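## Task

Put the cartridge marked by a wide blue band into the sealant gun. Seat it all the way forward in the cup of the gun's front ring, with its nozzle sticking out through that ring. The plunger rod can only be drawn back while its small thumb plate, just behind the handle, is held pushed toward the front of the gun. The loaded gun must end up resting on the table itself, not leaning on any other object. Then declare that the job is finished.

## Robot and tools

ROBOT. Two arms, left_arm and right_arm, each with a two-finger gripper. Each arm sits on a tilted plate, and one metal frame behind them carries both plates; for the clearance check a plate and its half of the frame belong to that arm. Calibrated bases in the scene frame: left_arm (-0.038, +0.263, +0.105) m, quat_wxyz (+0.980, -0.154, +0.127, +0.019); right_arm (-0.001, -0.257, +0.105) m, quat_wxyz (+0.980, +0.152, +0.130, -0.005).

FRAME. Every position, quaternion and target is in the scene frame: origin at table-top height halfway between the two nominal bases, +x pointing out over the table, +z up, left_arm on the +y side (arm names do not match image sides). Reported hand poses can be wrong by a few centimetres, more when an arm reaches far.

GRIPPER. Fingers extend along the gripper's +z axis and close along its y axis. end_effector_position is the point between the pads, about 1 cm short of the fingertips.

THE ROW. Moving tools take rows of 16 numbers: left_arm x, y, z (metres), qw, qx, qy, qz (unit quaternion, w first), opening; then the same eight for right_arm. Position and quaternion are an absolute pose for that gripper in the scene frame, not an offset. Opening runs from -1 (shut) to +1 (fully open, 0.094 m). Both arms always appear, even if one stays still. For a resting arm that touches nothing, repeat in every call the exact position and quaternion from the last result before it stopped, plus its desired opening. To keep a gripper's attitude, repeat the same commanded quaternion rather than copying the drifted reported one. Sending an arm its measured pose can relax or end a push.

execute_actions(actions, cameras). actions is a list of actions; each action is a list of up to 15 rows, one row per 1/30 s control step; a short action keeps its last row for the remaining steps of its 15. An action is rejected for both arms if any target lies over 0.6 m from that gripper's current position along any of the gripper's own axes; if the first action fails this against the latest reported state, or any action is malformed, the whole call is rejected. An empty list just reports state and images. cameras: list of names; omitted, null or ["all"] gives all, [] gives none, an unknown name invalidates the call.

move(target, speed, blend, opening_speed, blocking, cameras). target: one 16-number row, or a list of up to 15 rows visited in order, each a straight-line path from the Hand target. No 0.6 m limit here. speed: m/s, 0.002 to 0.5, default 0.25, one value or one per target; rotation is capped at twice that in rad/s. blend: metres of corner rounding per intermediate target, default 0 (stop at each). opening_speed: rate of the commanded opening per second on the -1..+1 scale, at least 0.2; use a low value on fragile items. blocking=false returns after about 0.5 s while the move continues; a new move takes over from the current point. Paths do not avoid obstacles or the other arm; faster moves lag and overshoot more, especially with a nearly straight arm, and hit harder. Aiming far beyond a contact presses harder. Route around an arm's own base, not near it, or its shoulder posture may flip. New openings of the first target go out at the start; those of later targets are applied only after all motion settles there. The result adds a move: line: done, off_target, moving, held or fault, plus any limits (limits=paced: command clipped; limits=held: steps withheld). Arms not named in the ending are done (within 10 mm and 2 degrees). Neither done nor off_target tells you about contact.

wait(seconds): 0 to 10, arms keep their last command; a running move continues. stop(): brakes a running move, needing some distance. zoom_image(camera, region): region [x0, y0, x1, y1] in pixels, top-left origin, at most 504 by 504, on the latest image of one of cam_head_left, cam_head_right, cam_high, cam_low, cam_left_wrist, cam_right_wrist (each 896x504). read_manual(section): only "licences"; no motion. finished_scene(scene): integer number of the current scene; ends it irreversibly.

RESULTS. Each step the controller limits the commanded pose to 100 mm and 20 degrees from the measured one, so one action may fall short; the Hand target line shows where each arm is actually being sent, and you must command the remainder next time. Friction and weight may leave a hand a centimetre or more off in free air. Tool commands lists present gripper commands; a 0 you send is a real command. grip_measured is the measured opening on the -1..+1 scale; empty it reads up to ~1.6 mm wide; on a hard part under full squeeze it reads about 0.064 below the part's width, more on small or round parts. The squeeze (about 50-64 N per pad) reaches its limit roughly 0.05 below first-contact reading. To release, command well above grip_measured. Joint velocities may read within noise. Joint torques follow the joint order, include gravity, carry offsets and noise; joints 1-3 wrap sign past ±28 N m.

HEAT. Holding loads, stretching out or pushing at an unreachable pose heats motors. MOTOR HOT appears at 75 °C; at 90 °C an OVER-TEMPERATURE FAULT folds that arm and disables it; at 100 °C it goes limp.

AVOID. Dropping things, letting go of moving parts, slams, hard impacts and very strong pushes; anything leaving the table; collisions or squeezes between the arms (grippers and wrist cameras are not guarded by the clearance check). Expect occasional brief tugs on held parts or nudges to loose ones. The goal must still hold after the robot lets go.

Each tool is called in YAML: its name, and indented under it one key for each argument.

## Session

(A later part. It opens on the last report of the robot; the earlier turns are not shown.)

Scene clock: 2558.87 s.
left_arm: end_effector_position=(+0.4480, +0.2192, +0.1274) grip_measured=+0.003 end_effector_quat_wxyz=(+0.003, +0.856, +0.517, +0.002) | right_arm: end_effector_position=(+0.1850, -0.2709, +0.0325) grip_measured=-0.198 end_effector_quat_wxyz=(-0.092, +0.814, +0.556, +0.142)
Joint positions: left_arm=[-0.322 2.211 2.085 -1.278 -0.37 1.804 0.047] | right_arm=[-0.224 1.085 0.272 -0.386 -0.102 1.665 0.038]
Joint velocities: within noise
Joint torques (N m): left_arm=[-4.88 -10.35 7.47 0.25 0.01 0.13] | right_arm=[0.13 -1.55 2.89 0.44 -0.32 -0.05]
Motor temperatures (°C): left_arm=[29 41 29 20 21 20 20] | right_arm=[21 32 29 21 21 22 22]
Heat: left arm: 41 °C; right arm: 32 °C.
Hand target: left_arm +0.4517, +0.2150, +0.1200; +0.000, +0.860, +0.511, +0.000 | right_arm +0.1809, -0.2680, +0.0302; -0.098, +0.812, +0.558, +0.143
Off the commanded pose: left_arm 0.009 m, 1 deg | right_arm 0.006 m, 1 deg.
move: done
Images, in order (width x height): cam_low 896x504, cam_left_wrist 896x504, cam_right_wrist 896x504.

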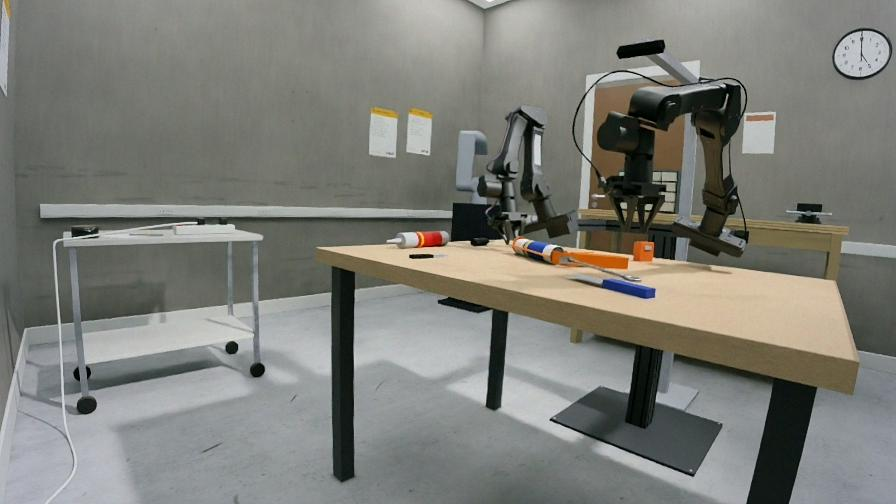

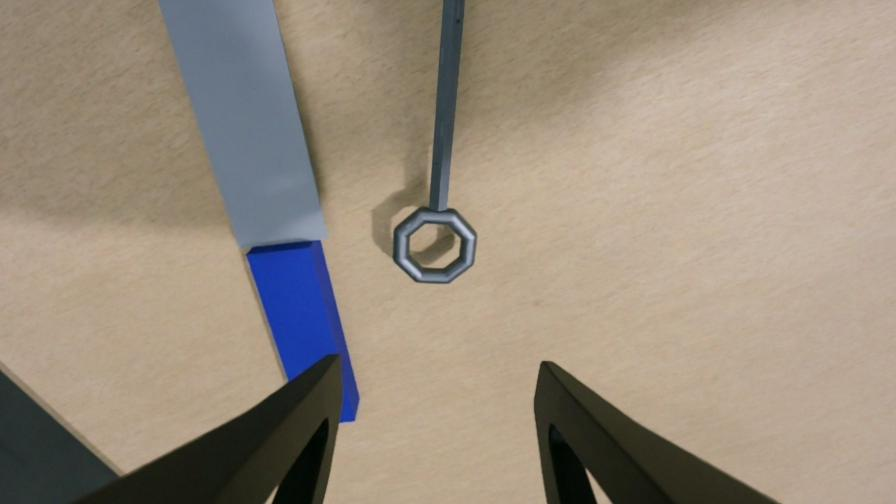

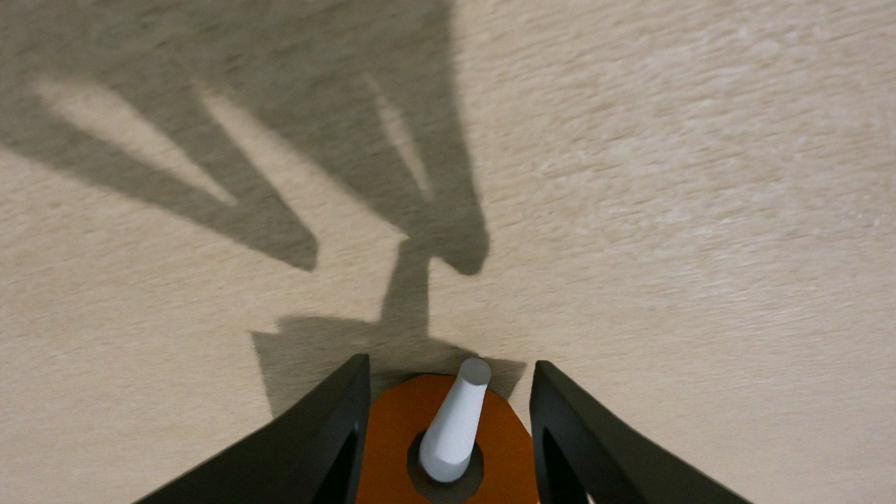

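move:
  target:
    - [0.4585,0.2195,0.024,0,0.8597,0.5108,0,0.0,0.190,-0.2475,0.030,-0.0984,0.8116,0.5578,0.1431,-0.2]
  speed: 0.08
  cameras: ["cam_left_wrist","cam_low","cam_right_wrist"]

zoom_image:
  camera: "cam_low"
  region: [560, 210, 700, 300]

Scene clock: 2575.73 s.
left_arm: end_effector_position=(+0.4681, +0.2239, +0.0430) grip_measured=+0.003 end_effector_quat_wxyz=(+0.009, +0.854, +0.520, +0.020) | right_arm: end_effector_position=(+0.1933, -0.2484, +0.0326) grip_measured=-0.198 end_effector_quat_wxyz=(-0.099, +0.811, +0.558, +0.149)
Joint positions: left_arm=[-0.243 2.314 1.961 -0.983 -0.37 1.895 0.047] | right_arm=[-0.081 1.14 0.272 -0.322 -0.069 1.794 0.038]
Joint velocities: within noise
Joint torques (N m): left_arm=[-4.33 -11.06 4.23 0.32 0.14 0.13] | right_arm=[1.24 -1.65 3.17 0.52 -0.08 0.09]
Motor temperatures (°C): left_arm=[28 41 30 20 21 20 20] | right_arm=[21 32 29 22 21 22 22]
Heat: left arm: 41 °C; right arm: 32 °C.
Hand target: left_arm +0.4580, +0.2197, +0.0246; +0.000, +0.860, +0.511, +0.000 | right_arm +0.1899, -0.2475, +0.0301; -0.099, +0.812, +0.558, +0.143
Off the commanded pose: left_arm 0.022 m, 3 deg | right_arm 0.004 m, 1 deg.
move: off_target (left_arm)
Images, in order (width x height): cam_low 896x504, cam_left_wrist 896x504, cam_right_wrist 896x504.

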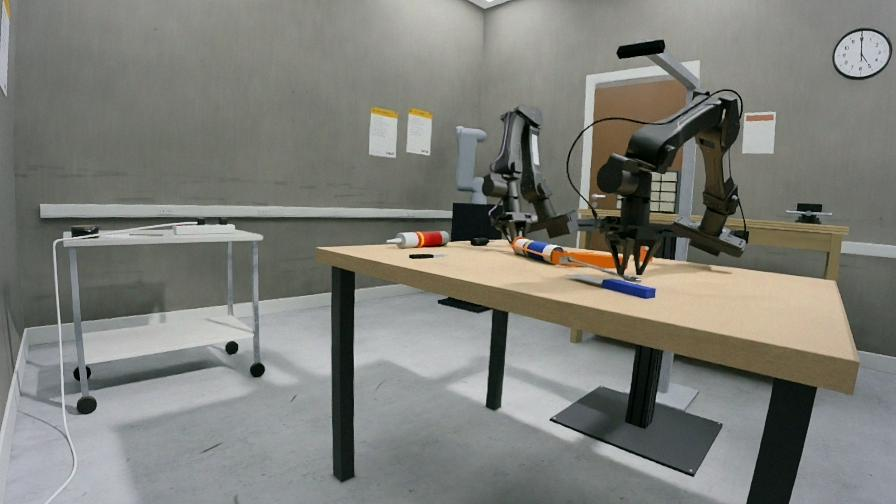

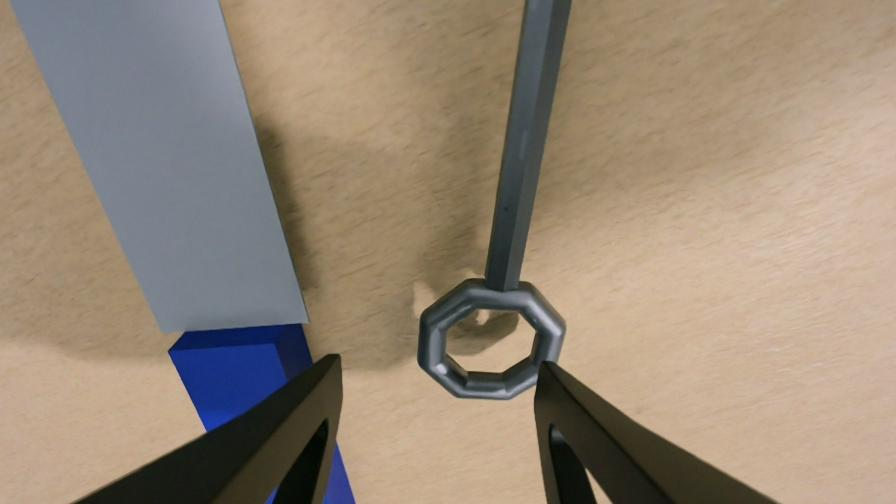

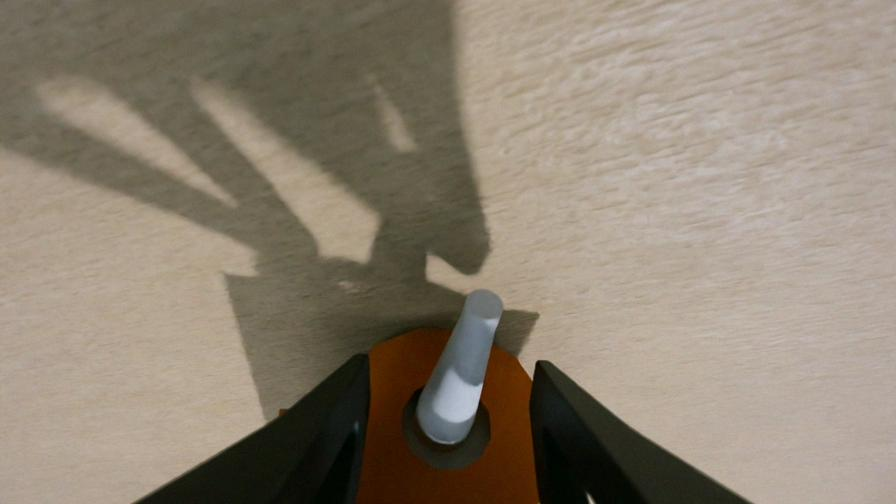

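Scaled by 3.600 from the camera's 896x504 image, which has a finer 1280x720 frame.

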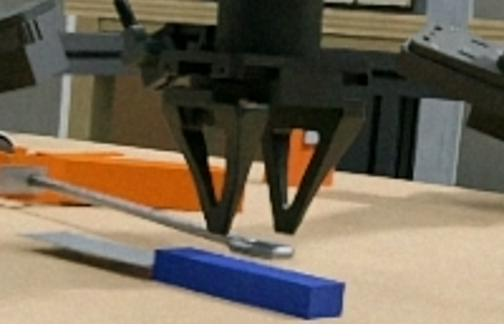

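move:
  target:
    - [0.446,0.218,0.020,0,0.8597,0.5108,0,0.0,0.190,-0.2475,0.030,-0.0984,0.8116,0.5578,0.1431,-0.2]
  speed: 0.08
  cameras: ["cam_left_wrist","cam_low"]

zoom_image:
  camera: "cam_low"
  region: [560, 210, 700, 300]

Scene clock: 2591.70 s.
left_arm: end_effector_position=(+0.4500, +0.2190, +0.0219) grip_measured=+0.003 end_effector_quat_wxyz=(-0.002, +0.858, +0.514, +0.007) | right_arm: end_effector_position=(+0.1935, -0.2485, +0.0325) grip_measured=-0.198 end_effector_quat_wxyz=(-0.098, +0.811, +0.557, +0.149)
Joint positions: left_arm=[-0.243 2.314 1.867 -0.926 -0.37 1.895 0.047] | right_arm=[-0.081 1.14 0.272 -0.321 -0.068 1.795 0.038]
Joint velocities: within noise
Joint torques (N m): left_arm=[-4.63 -13.96 3.81 0.29 0.14 0.07] | right_arm=[1.25 -1.65 3.17 0.52 -0.09 0.11]
Motor temperatures (°C): left_arm=[28 45 29 20 21 20 20] | right_arm=[21 32 29 22 21 22 22]
Heat: left arm: 45 °C; right arm: 32 °C.
Hand target: left_arm +0.4460, +0.2180, +0.0200; +0.000, +0.860, +0.511, +0.000 | right_arm +0.1899, -0.2476, +0.0301; -0.098, +0.812, +0.558, +0.143
Off the commanded pose: left_arm 0.005 m, 1 deg | right_arm 0.004 m, 1 deg.
move: done
Images, in order (width x height): cam_low 896x504, cam_left_wrist 896x504.

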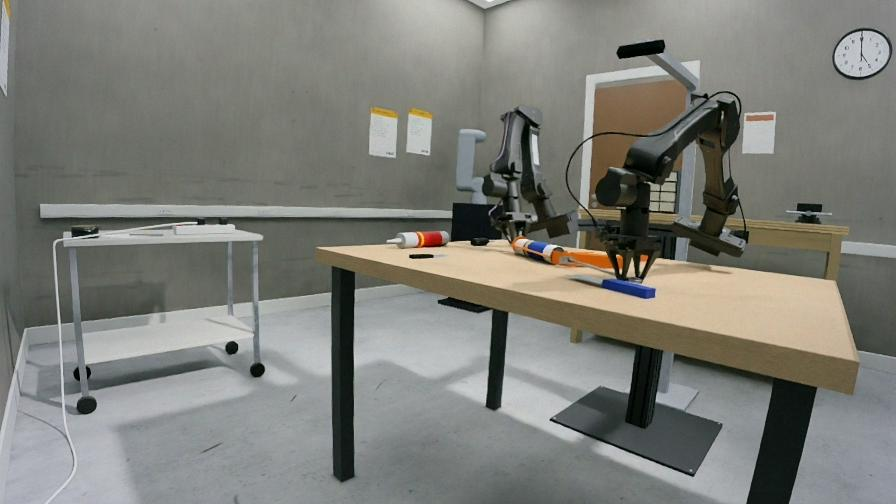

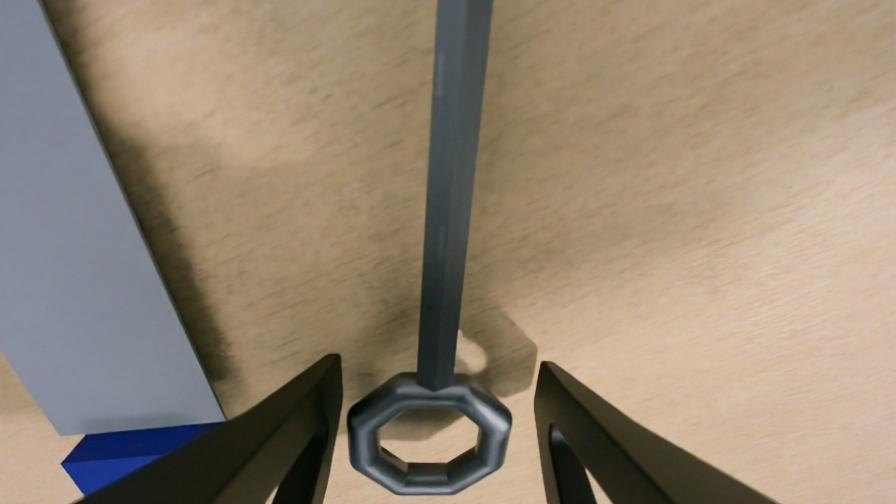

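Scaled by 3.600 from the camera's 896x504 image, which has a finer 1280x720 frame.

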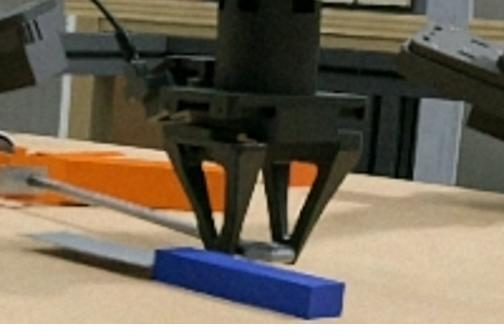

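move:
  target:
    - [0.448,0.222,0.024,0,0.8597,0.5108,0,-0.6,0.190,-0.2475,0.030,-0.0984,0.8116,0.5578,0.1431,-0.2]
  speed: 0.05
  opening_speed: 1
  cameras: ["cam_left_wrist"]

move:
  target:
    - [0.438,0.204,0.024,0,0.8597,0.5108,0,-0.6,0.190,-0.2475,0.030,-0.0984,0.8116,0.5578,0.1431,-0.2]
  speed: 0.05
  cameras: ["cam_left_wrist","cam_low","cam_right_wrist","cam_high"]

zoom_image:
  camera: "cam_high"
  region: [430, 210, 590, 310]

Scene clock: 2600.10 s.
left_arm: end_effector_position=(+0.4504, +0.2189, +0.0219) grip_measured=-0.268 end_effector_quat_wxyz=(-0.002, +0.858, +0.514, +0.007) | right_arm: end_effector_position=(+0.1935, -0.2485, +0.0325) grip_measured=-0.198 end_effector_quat_wxyz=(-0.098, +0.811, +0.557, +0.149)
Joint positions: left_arm=[-0.243 2.314 1.867 -0.925 -0.37 1.896 0.034] | right_arm=[-0.081 1.14 0.272 -0.321 -0.068 1.795 0.038]
Joint velocities: within noise
Joint torques (N m): left_arm=[-4.15 -14.37 4.74 0.12 0.14 0.12] | right_arm=[1.25 -1.66 3.17 0.52 -0.1 0.1]
Motor temperatures (°C): left_arm=[28 48 28 20 21 20 20] | right_arm=[21 32 29 22 21 22 22]
Heat: left arm: 48 °C; right arm: 32 °C.
Hand target: left_arm +0.4480, +0.2219, +0.0240; +0.000, +0.860, +0.511, +0.000 | right_arm +0.1899, -0.2476, +0.0301; -0.098, +0.812, +0.558, +0.143
Off the commanded pose: left_arm 0.004 m, 1 deg | right_arm 0.004 m, 1 deg.
move: done
Images, in order (width x height): cam_left_wrist 896x504.

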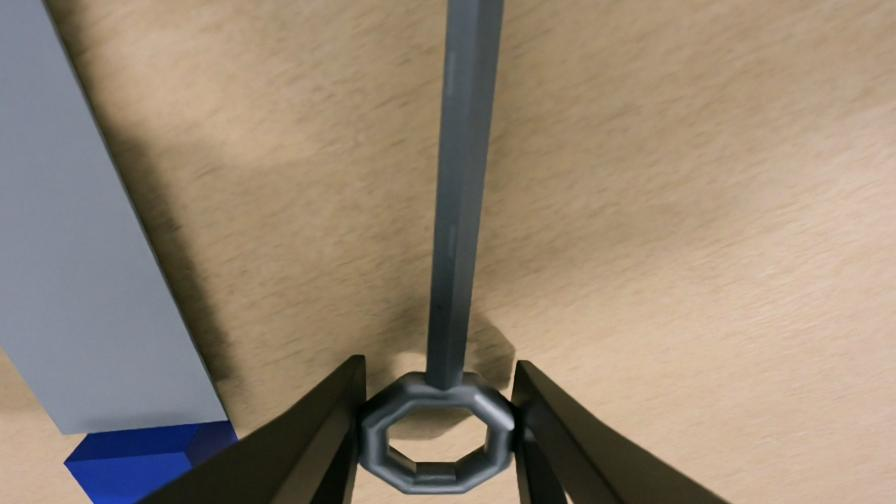

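Scene clock: 2600.97 s.
left_arm: end_effector_position=(+0.4473, +0.2199, +0.0183) grip_measured=-0.269 end_effector_quat_wxyz=(-0.011, +0.855, +0.518, +0.013) | right_arm: end_effector_position=(+0.1935, -0.2485, +0.0325) grip_measured=-0.198 end_effector_quat_wxyz=(-0.098, +0.811, +0.557, +0.149)
Joint positions: left_arm=[-0.246 2.312 1.844 -0.908 -0.392 1.88 0.034] | right_arm=[-0.081 1.14 0.272 -0.321 -0.068 1.795 0.038]
Joint velocities: within noise
Joint torques (N m): left_arm=[-7.38 -14.95 2.99 0.17 0.27 -0.15] | right_arm=[1.25 -1.63 3.17 0.51 -0.1 0.1]
Motor temperatures (°C): left_arm=[28 48 28 20 21 20 20] | right_arm=[21 32 29 22 21 22 22]
Heat: left arm: 48 °C; right arm: 32 °C.
Hand target: left_arm +0.4380, +0.2044, +0.0238; -0.001, +0.860, +0.511, +0.000 | right_arm +0.1899, -0.2476, +0.0301; -0.098, +0.812, +0.558, +0.143
Off the commanded pose: left_arm 0.019 m, 2 deg | right_arm 0.004 m, 1 deg.
move: off_target (left_arm)
Images, in order (width x height): cam_high 896x504, cam_low 896x504, cam_left_wrist 896x504, cam_right_wrist 896x504.

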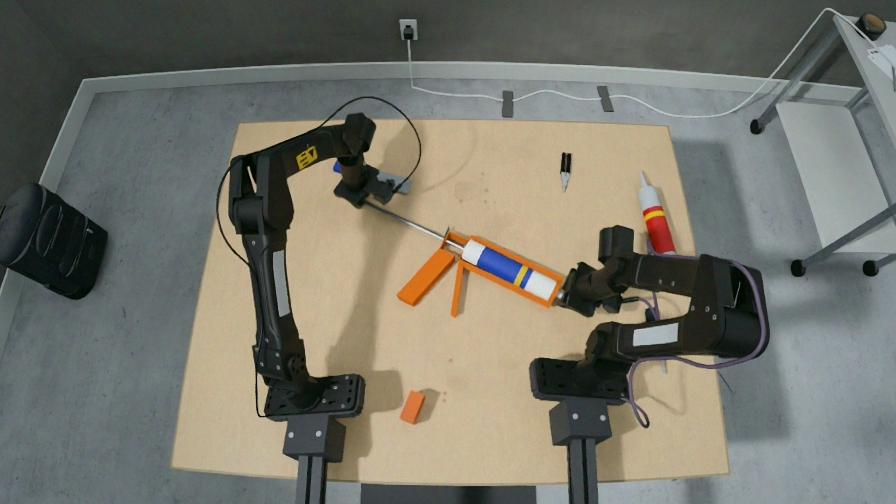

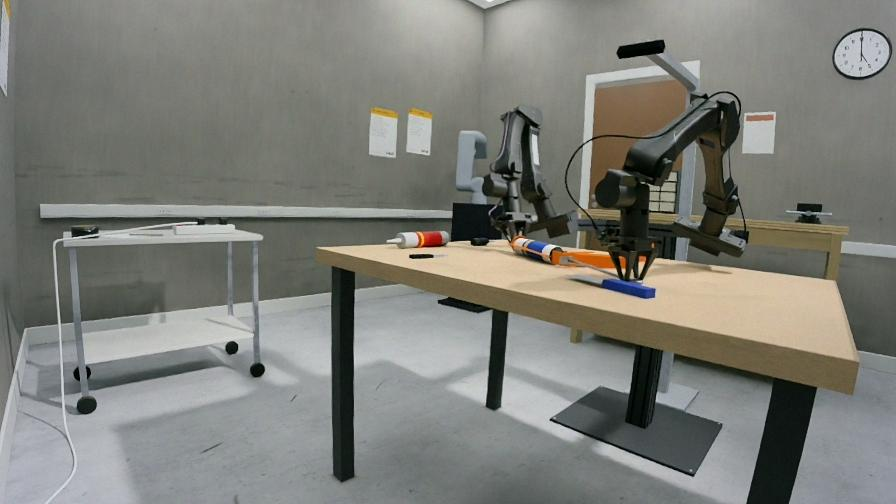

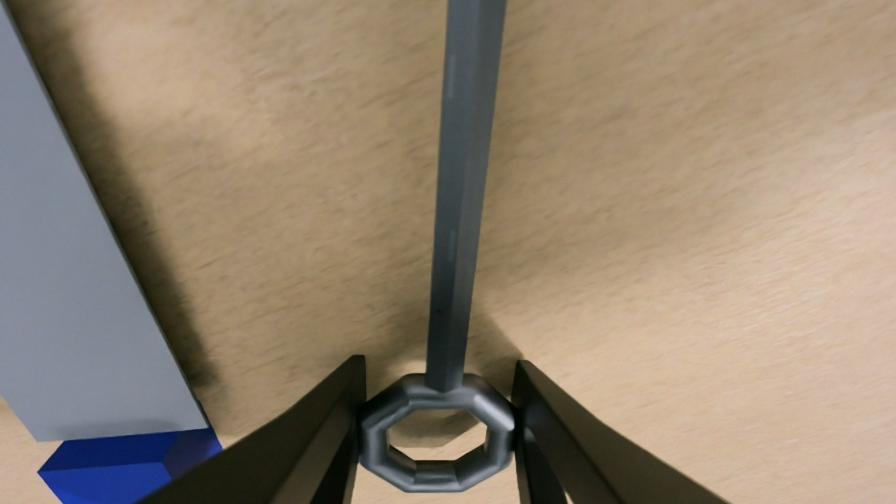

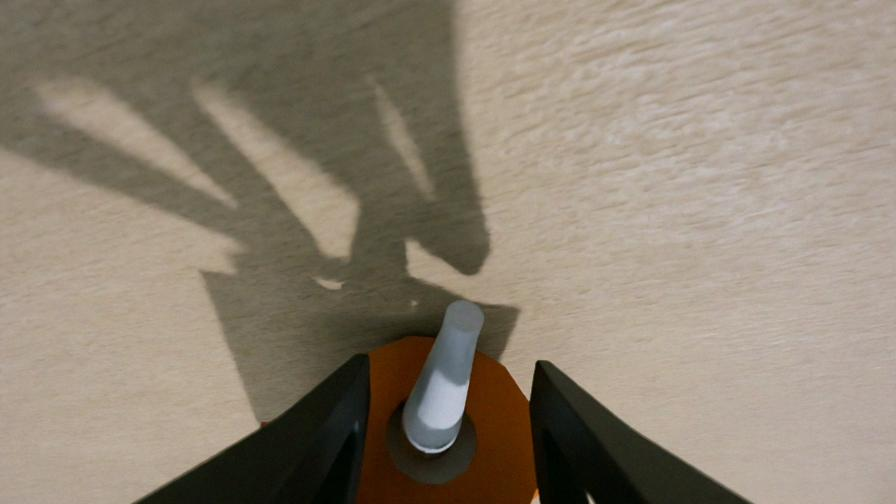

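Scaled by 3.150 from the camera's 896x504 image, which has a finer 1280x720 frame.

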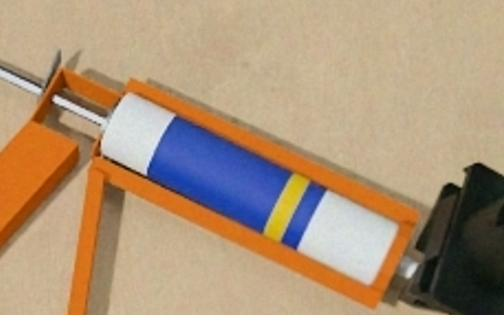

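move:
  target:
    - [0.433,0.188,0.030,0,0.8597,0.5108,0,-0.6,0.190,-0.2475,0.030,-0.0984,0.8116,0.5578,0.1431,-0.2]
  speed: 0.05
  cameras: ["cam_left_wrist","cam_low","cam_right_wrist","cam_high"]

zoom_image:
  camera: "cam_high"
  region: [430, 210, 590, 310]

zoom_image:
  camera: "cam_right_wrist"
  region: [340, 270, 560, 504]

Scene clock: 2609.53 s.
left_arm: end_effector_position=(+0.4458, +0.2126, +0.0216) grip_measured=-0.269 end_effector_quat_wxyz=(-0.018, +0.854, +0.519, +0.024) | right_arm: end_effector_position=(+0.1933, -0.2501, +0.0320) grip_measured=-0.198 end_effector_quat_wxyz=(-0.095, +0.812, +0.557, +0.146)
Joint positions: left_arm=[-0.273 2.312 1.838 -0.908 -0.422 1.852 0.034] | right_arm=[-0.081 1.14 0.272 -0.321 -0.059 1.796 0.038]
Joint velocities: within noise
Joint torques (N m): left_arm=[-8.49 -14.89 3.29 0.06 0.5 -0.26] | right_arm=[1.25 -1.65 3.17 0.51 -0.19 0.09]
Motor temperatures (°C): left_arm=[28 47 28 20 21 20 20] | right_arm=[21 32 28 22 21 22 22]
Heat: left arm: 47 °C; right arm: 32 °C.
Hand target: left_arm +0.4331, +0.1889, +0.0297; -0.001, +0.860, +0.511, +0.000 | right_arm +0.1899, -0.2476, +0.0301; -0.099, +0.812, +0.558, +0.143
Off the commanded pose: left_arm 0.029 m, 4 deg | right_arm 0.005 m, 1 deg.
move: off_target (left_arm)
Images, in order (width x height): cam_high 896x504, cam_low 896x504, cam_left_wrist 896x504, cam_right_wrist 896x504.

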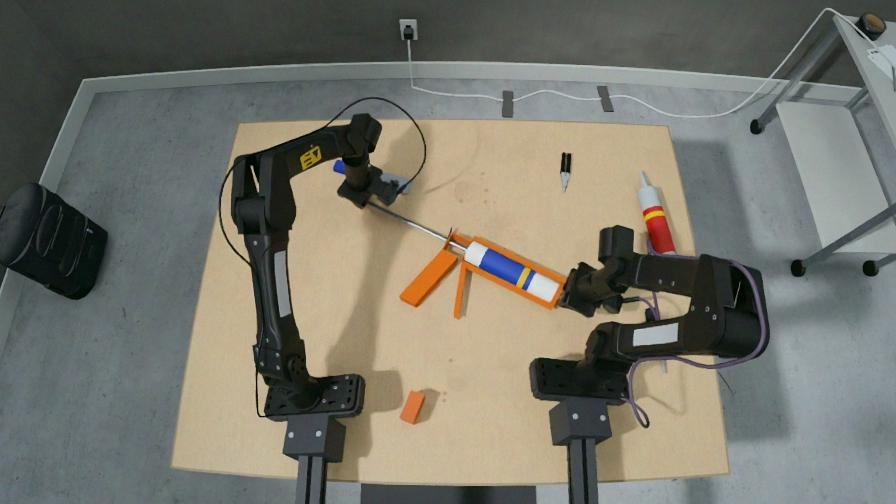

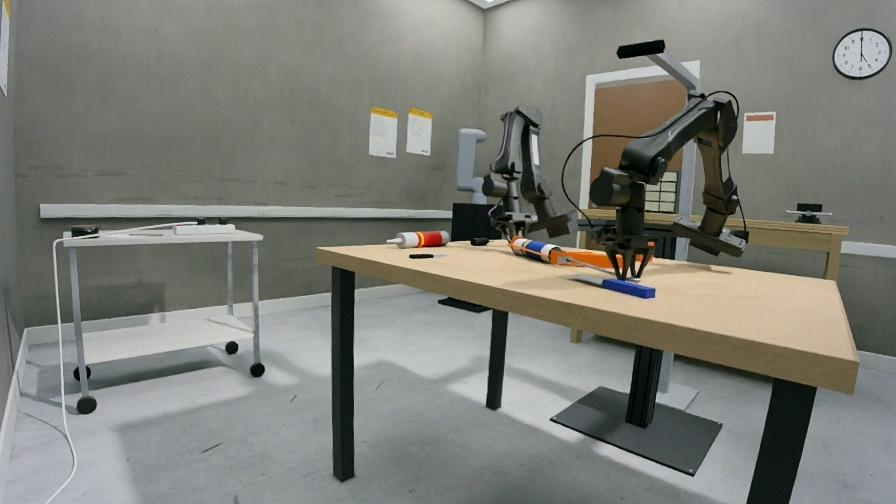

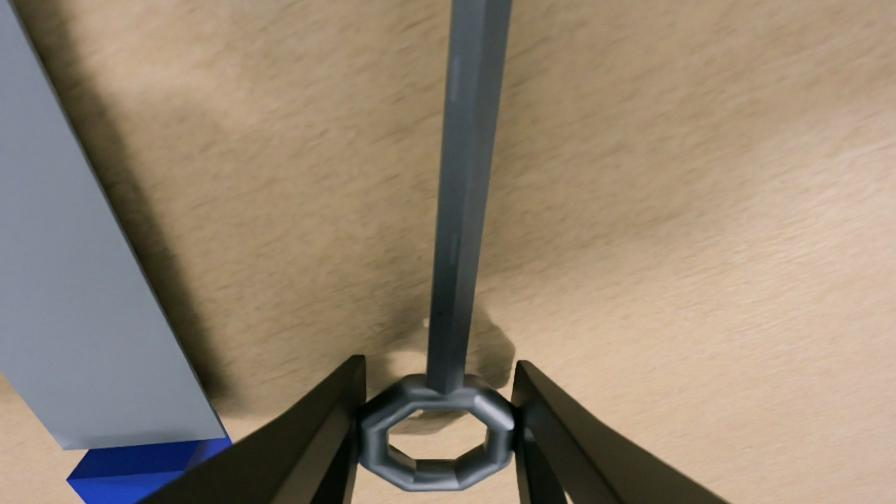

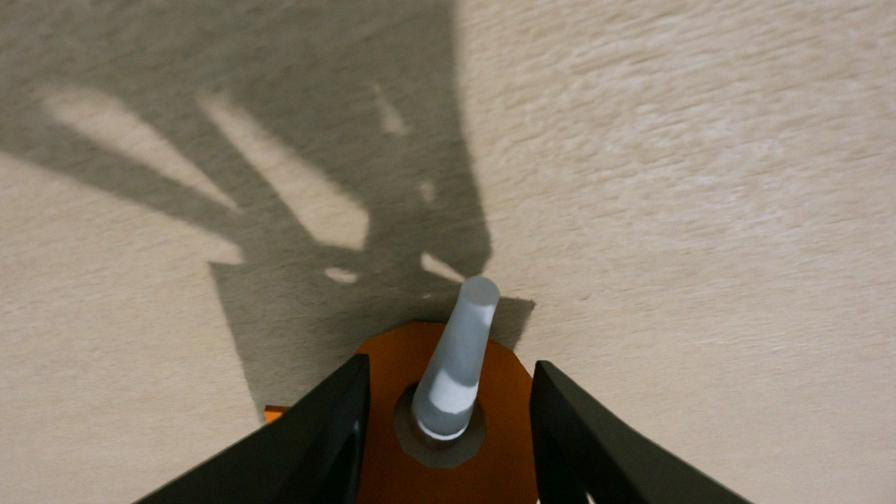

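Scaled by 3.150 from the camera's 896x504 image, which has a finer 1280x720 frame.

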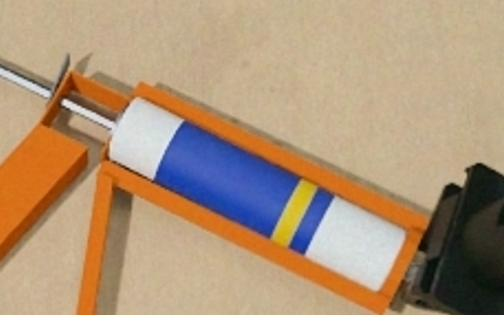

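Scaled by 2.154 from the camera's 896x504 image, which has a finer 1280x720 frame.

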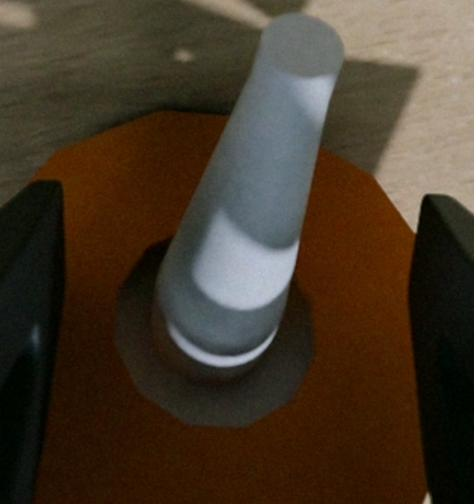

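move:
  target:
    - [0.426,0.174,0.034,0,0.8597,0.5108,0,-0.7,0.196,-0.234,0.030,-0.0984,0.8116,0.5578,0.1431,-0.2]
  speed: 0.05
  cameras: ["cam_left_wrist","cam_low","cam_right_wrist","cam_high"]

zoom_image:
  camera: "cam_high"
  region: [430, 210, 590, 310]

zoom_image:
  camera: "cam_right_wrist"
  region: [340, 270, 560, 504]

Scene clock: 2620.63 s.
left_arm: end_effector_position=(+0.4442, +0.2122, +0.0223) grip_measured=-0.269 end_effector_quat_wxyz=(-0.033, +0.852, +0.522, +0.039) | right_arm: end_effector_position=(+0.1896, -0.2494, +0.0271) grip_measured=-0.198 end_effector_quat_wxyz=(-0.078, +0.823, +0.551, +0.114)
Joint positions: left_arm=[-0.291 2.312 1.824 -0.9 -0.469 1.827 0.034] | right_arm=[-0.003 1.175 0.272 -0.309 0.037 1.891 0.038]
Joint velocities: within noise
Joint torques (N m): left_arm=[-10.1 -15.28 3 -0.04 0.87 -0.4] | right_arm=[2.44 -1.47 4.05 0.73 -0.79 -0.04]
Motor temperatures (°C): left_arm=[29 46 27 20 21 20 21] | right_arm=[21 32 28 22 21 22 22]
Heat: left arm: 46 °C; right arm: 32 °C.
Hand target: left_arm +0.4259, +0.1760, +0.0336; -0.003, +0.860, +0.510, +0.000 | right_arm +0.1952, -0.2349, +0.0311; -0.099, +0.812, +0.558, +0.143
Off the commanded pose: left_arm 0.044 m, 6 deg | right_arm 0.017 m, 4 deg.
move: off_target (left_arm, right_arm)
Images, in order (width x height): cam_high 896x504, cam_low 896x504, cam_left_wrist 896x504, cam_right_wrist 896x504.

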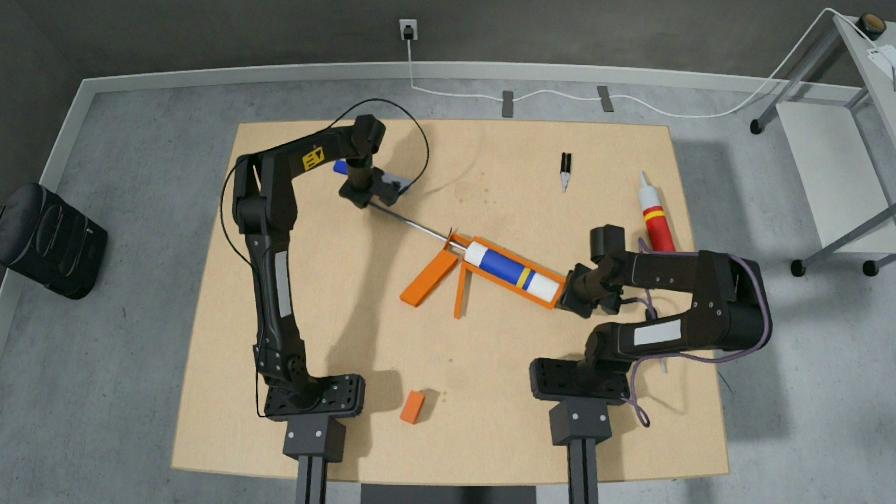

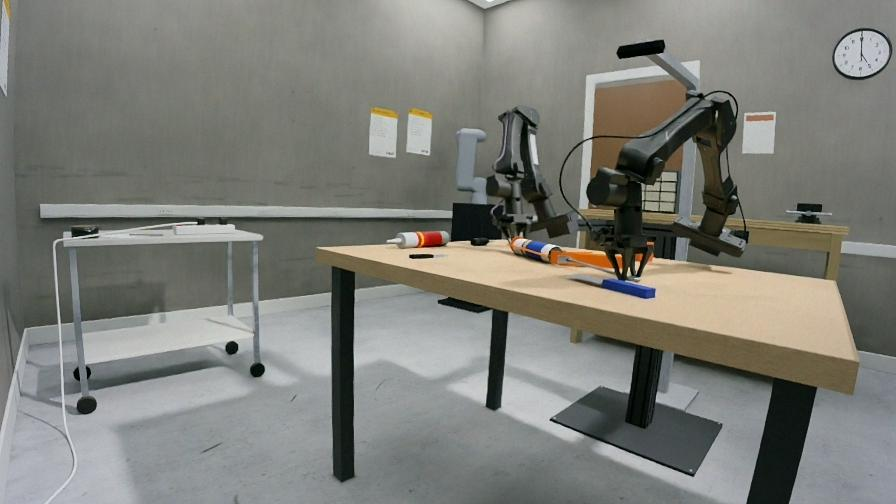

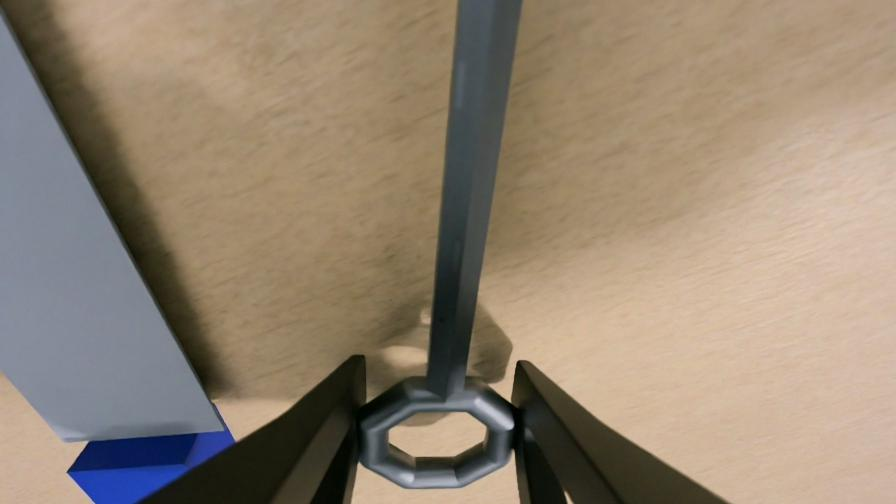

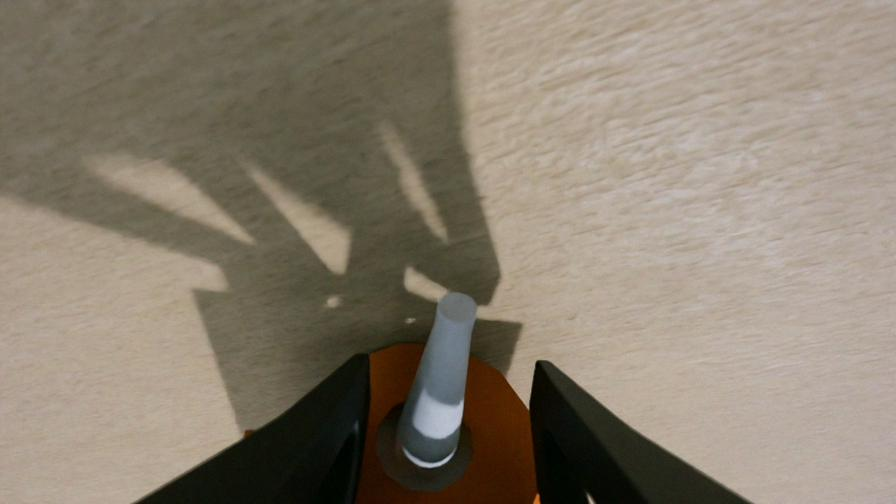

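Scaled by 3.150 from the camera's 896x504 image, which has a finer 1280x720 frame.

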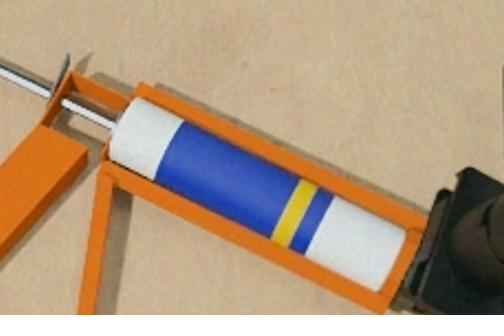

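Scaled by 2.154 from the camera's 896x504 image, which has a finer 1280x720 frame.

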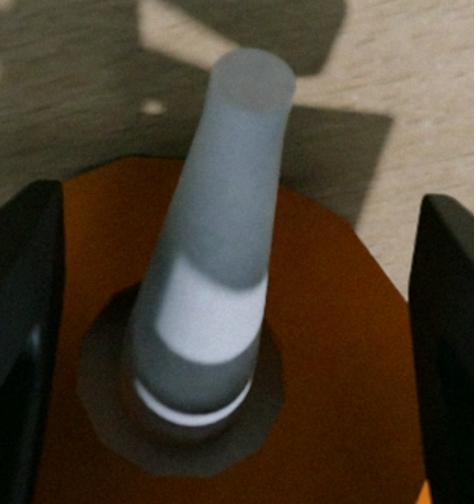

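move:
  target:
    - [0.444,0.210,0.026,0,0.8597,0.5108,0,-0.6,0.188,-0.254,0.032,-0.0984,0.8116,0.5578,0.1431,-0.2]
    - [0.444,0.212,0.028,0,0.8597,0.5108,0,0.1,0.180,-0.273,0.035,-0.0984,0.8116,0.5578,0.1431,-0.2]
    - [0.444,0.214,0.12,0,0.8597,0.5108,0,0.1,0.175,-0.285,0.12,-0.0984,0.8116,0.5578,0.1431,-0.2]
    - [0.40,0.25,0.20,0,0.8,0.6,0,0.1,0.29,-0.35,0.22,0,0.095,0.9955,0,0.2]
  speed: [0.05,0.05,0.12,0.25]
  opening_speed: 1.5

zoom_image:
  camera: "cam_high"
  region: [430, 210, 590, 310]

zoom_image:
  camera: "cam_right_wrist"
  region: [0, 120, 400, 400]

zoom_image:
  camera: "cam_low"
  region: [505, 230, 585, 275]

Scene clock: 2646.53 s.
left_arm: end_effector_position=(+0.4080, +0.2533, +0.1888) grip_measured=+0.097 end_effector_quat_wxyz=(-0.005, +0.798, +0.603, +0.000) | right_arm: end_effector_position=(+0.2850, -0.3482, +0.2140) grip_measured=+0.198 end_effector_quat_wxyz=(-0.006, +0.102, +0.995, +0.004)
Joint positions: left_arm=[-0.327 1.997 1.987 -1.41 -0.379 1.586 0.052] | right_arm=[0.051 1.268 1.279 -1.338 0.305 0.207 0.056]
Joint velocities: within noise
Joint torques (N m): left_arm=[-5.94 -14.46 3.97 0.07 0.06 -0.11] | right_arm=[1.76 -3.79 9.07 0.08 0.11 -0.06]
Motor temperatures (°C): left_arm=[30 46 27 20 21 20 21] | right_arm=[21 32 29 22 21 22 22]
Heat: left arm: 46 °C; right arm: 32 °C.
Hand target: left_arm +0.4001, +0.2501, +0.1996; +0.000, +0.800, +0.600, +0.000 | right_arm +0.2899, -0.3500, +0.2199; +0.000, +0.095, +0.995, +0.000
Off the commanded pose: left_arm 0.014 m, 1 deg | right_arm 0.008 m, 1 deg.
move: off_target (left_arm)

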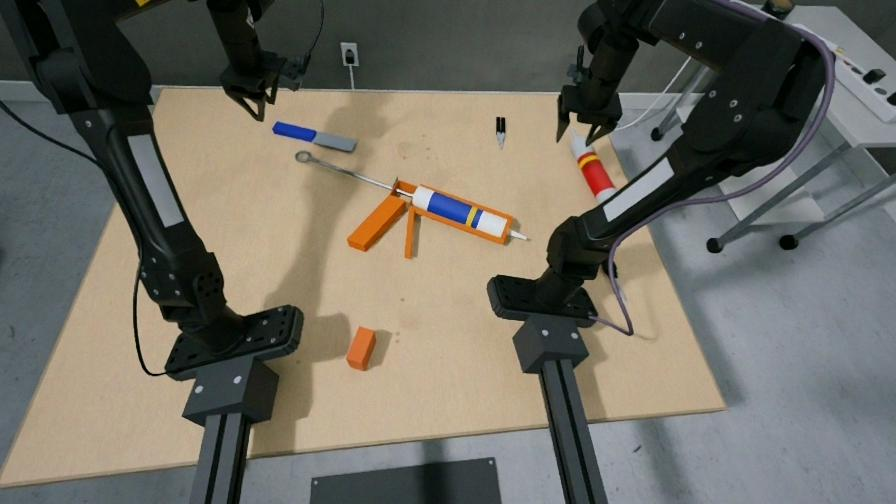

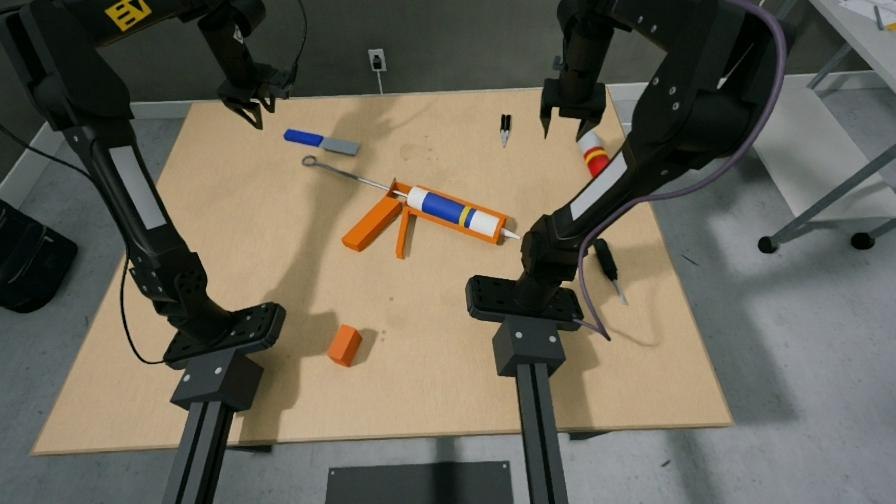

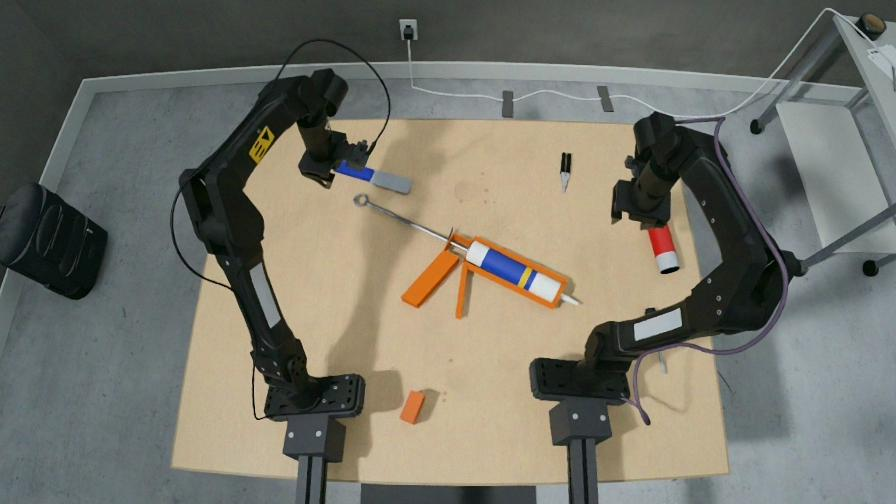

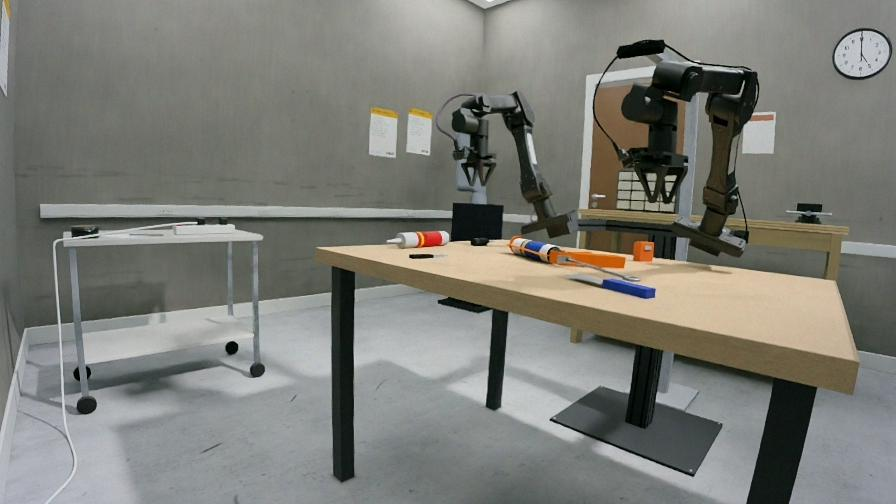

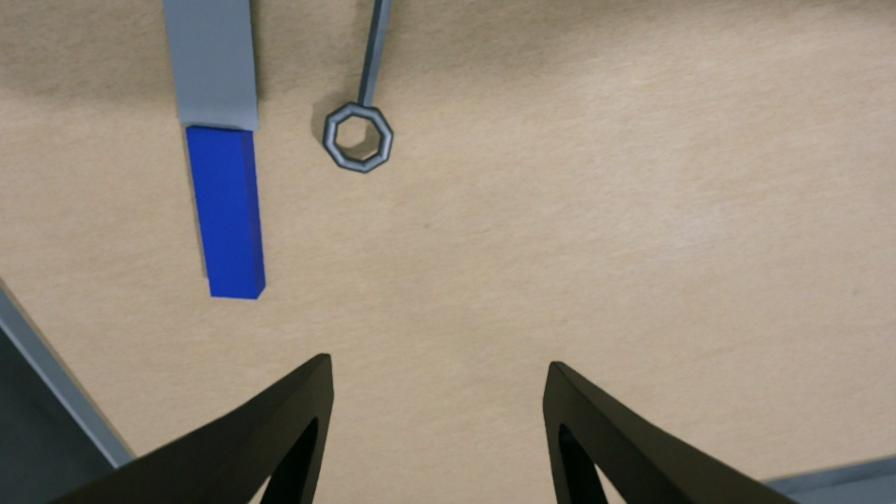

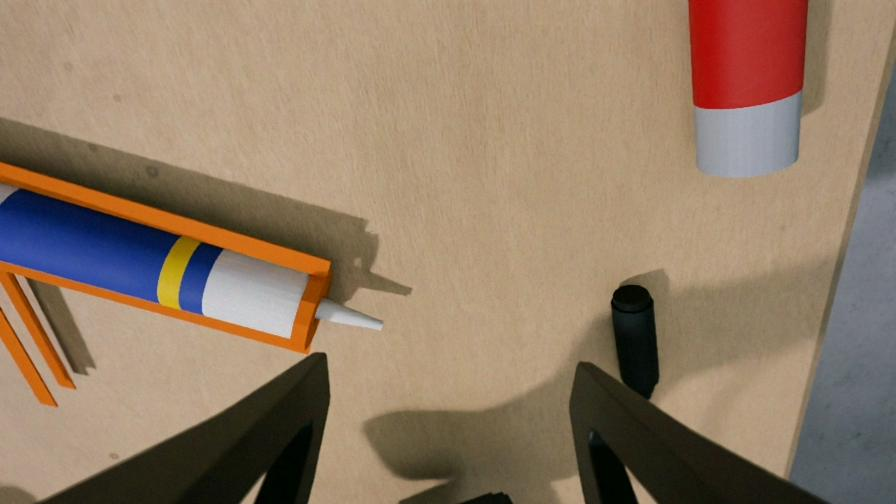

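Scaled by 3.150 from the camera's 896x504 image, which has a finer 1280x720 frame.

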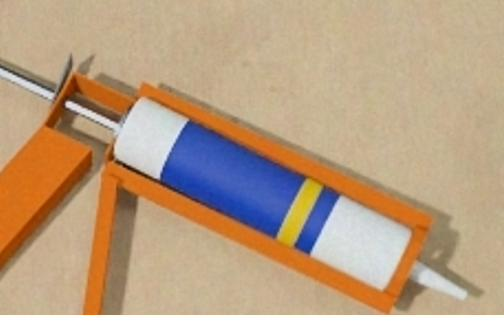

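Scaled by 1.260 from the camera's 896x504 image, which has a finer 1280x720 frame.

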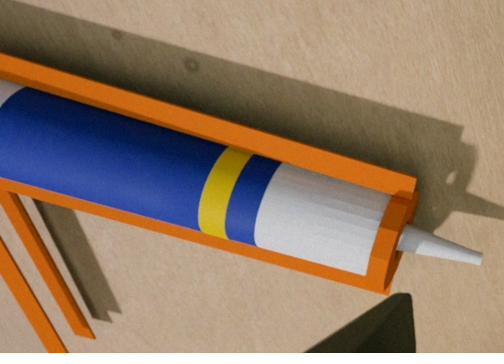

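Scaled by 6.300 from the camera's 896x504 image, which has a finer 1280x720 frame.

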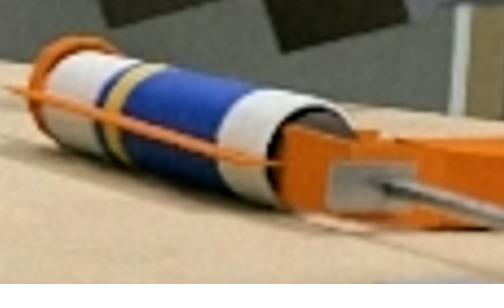

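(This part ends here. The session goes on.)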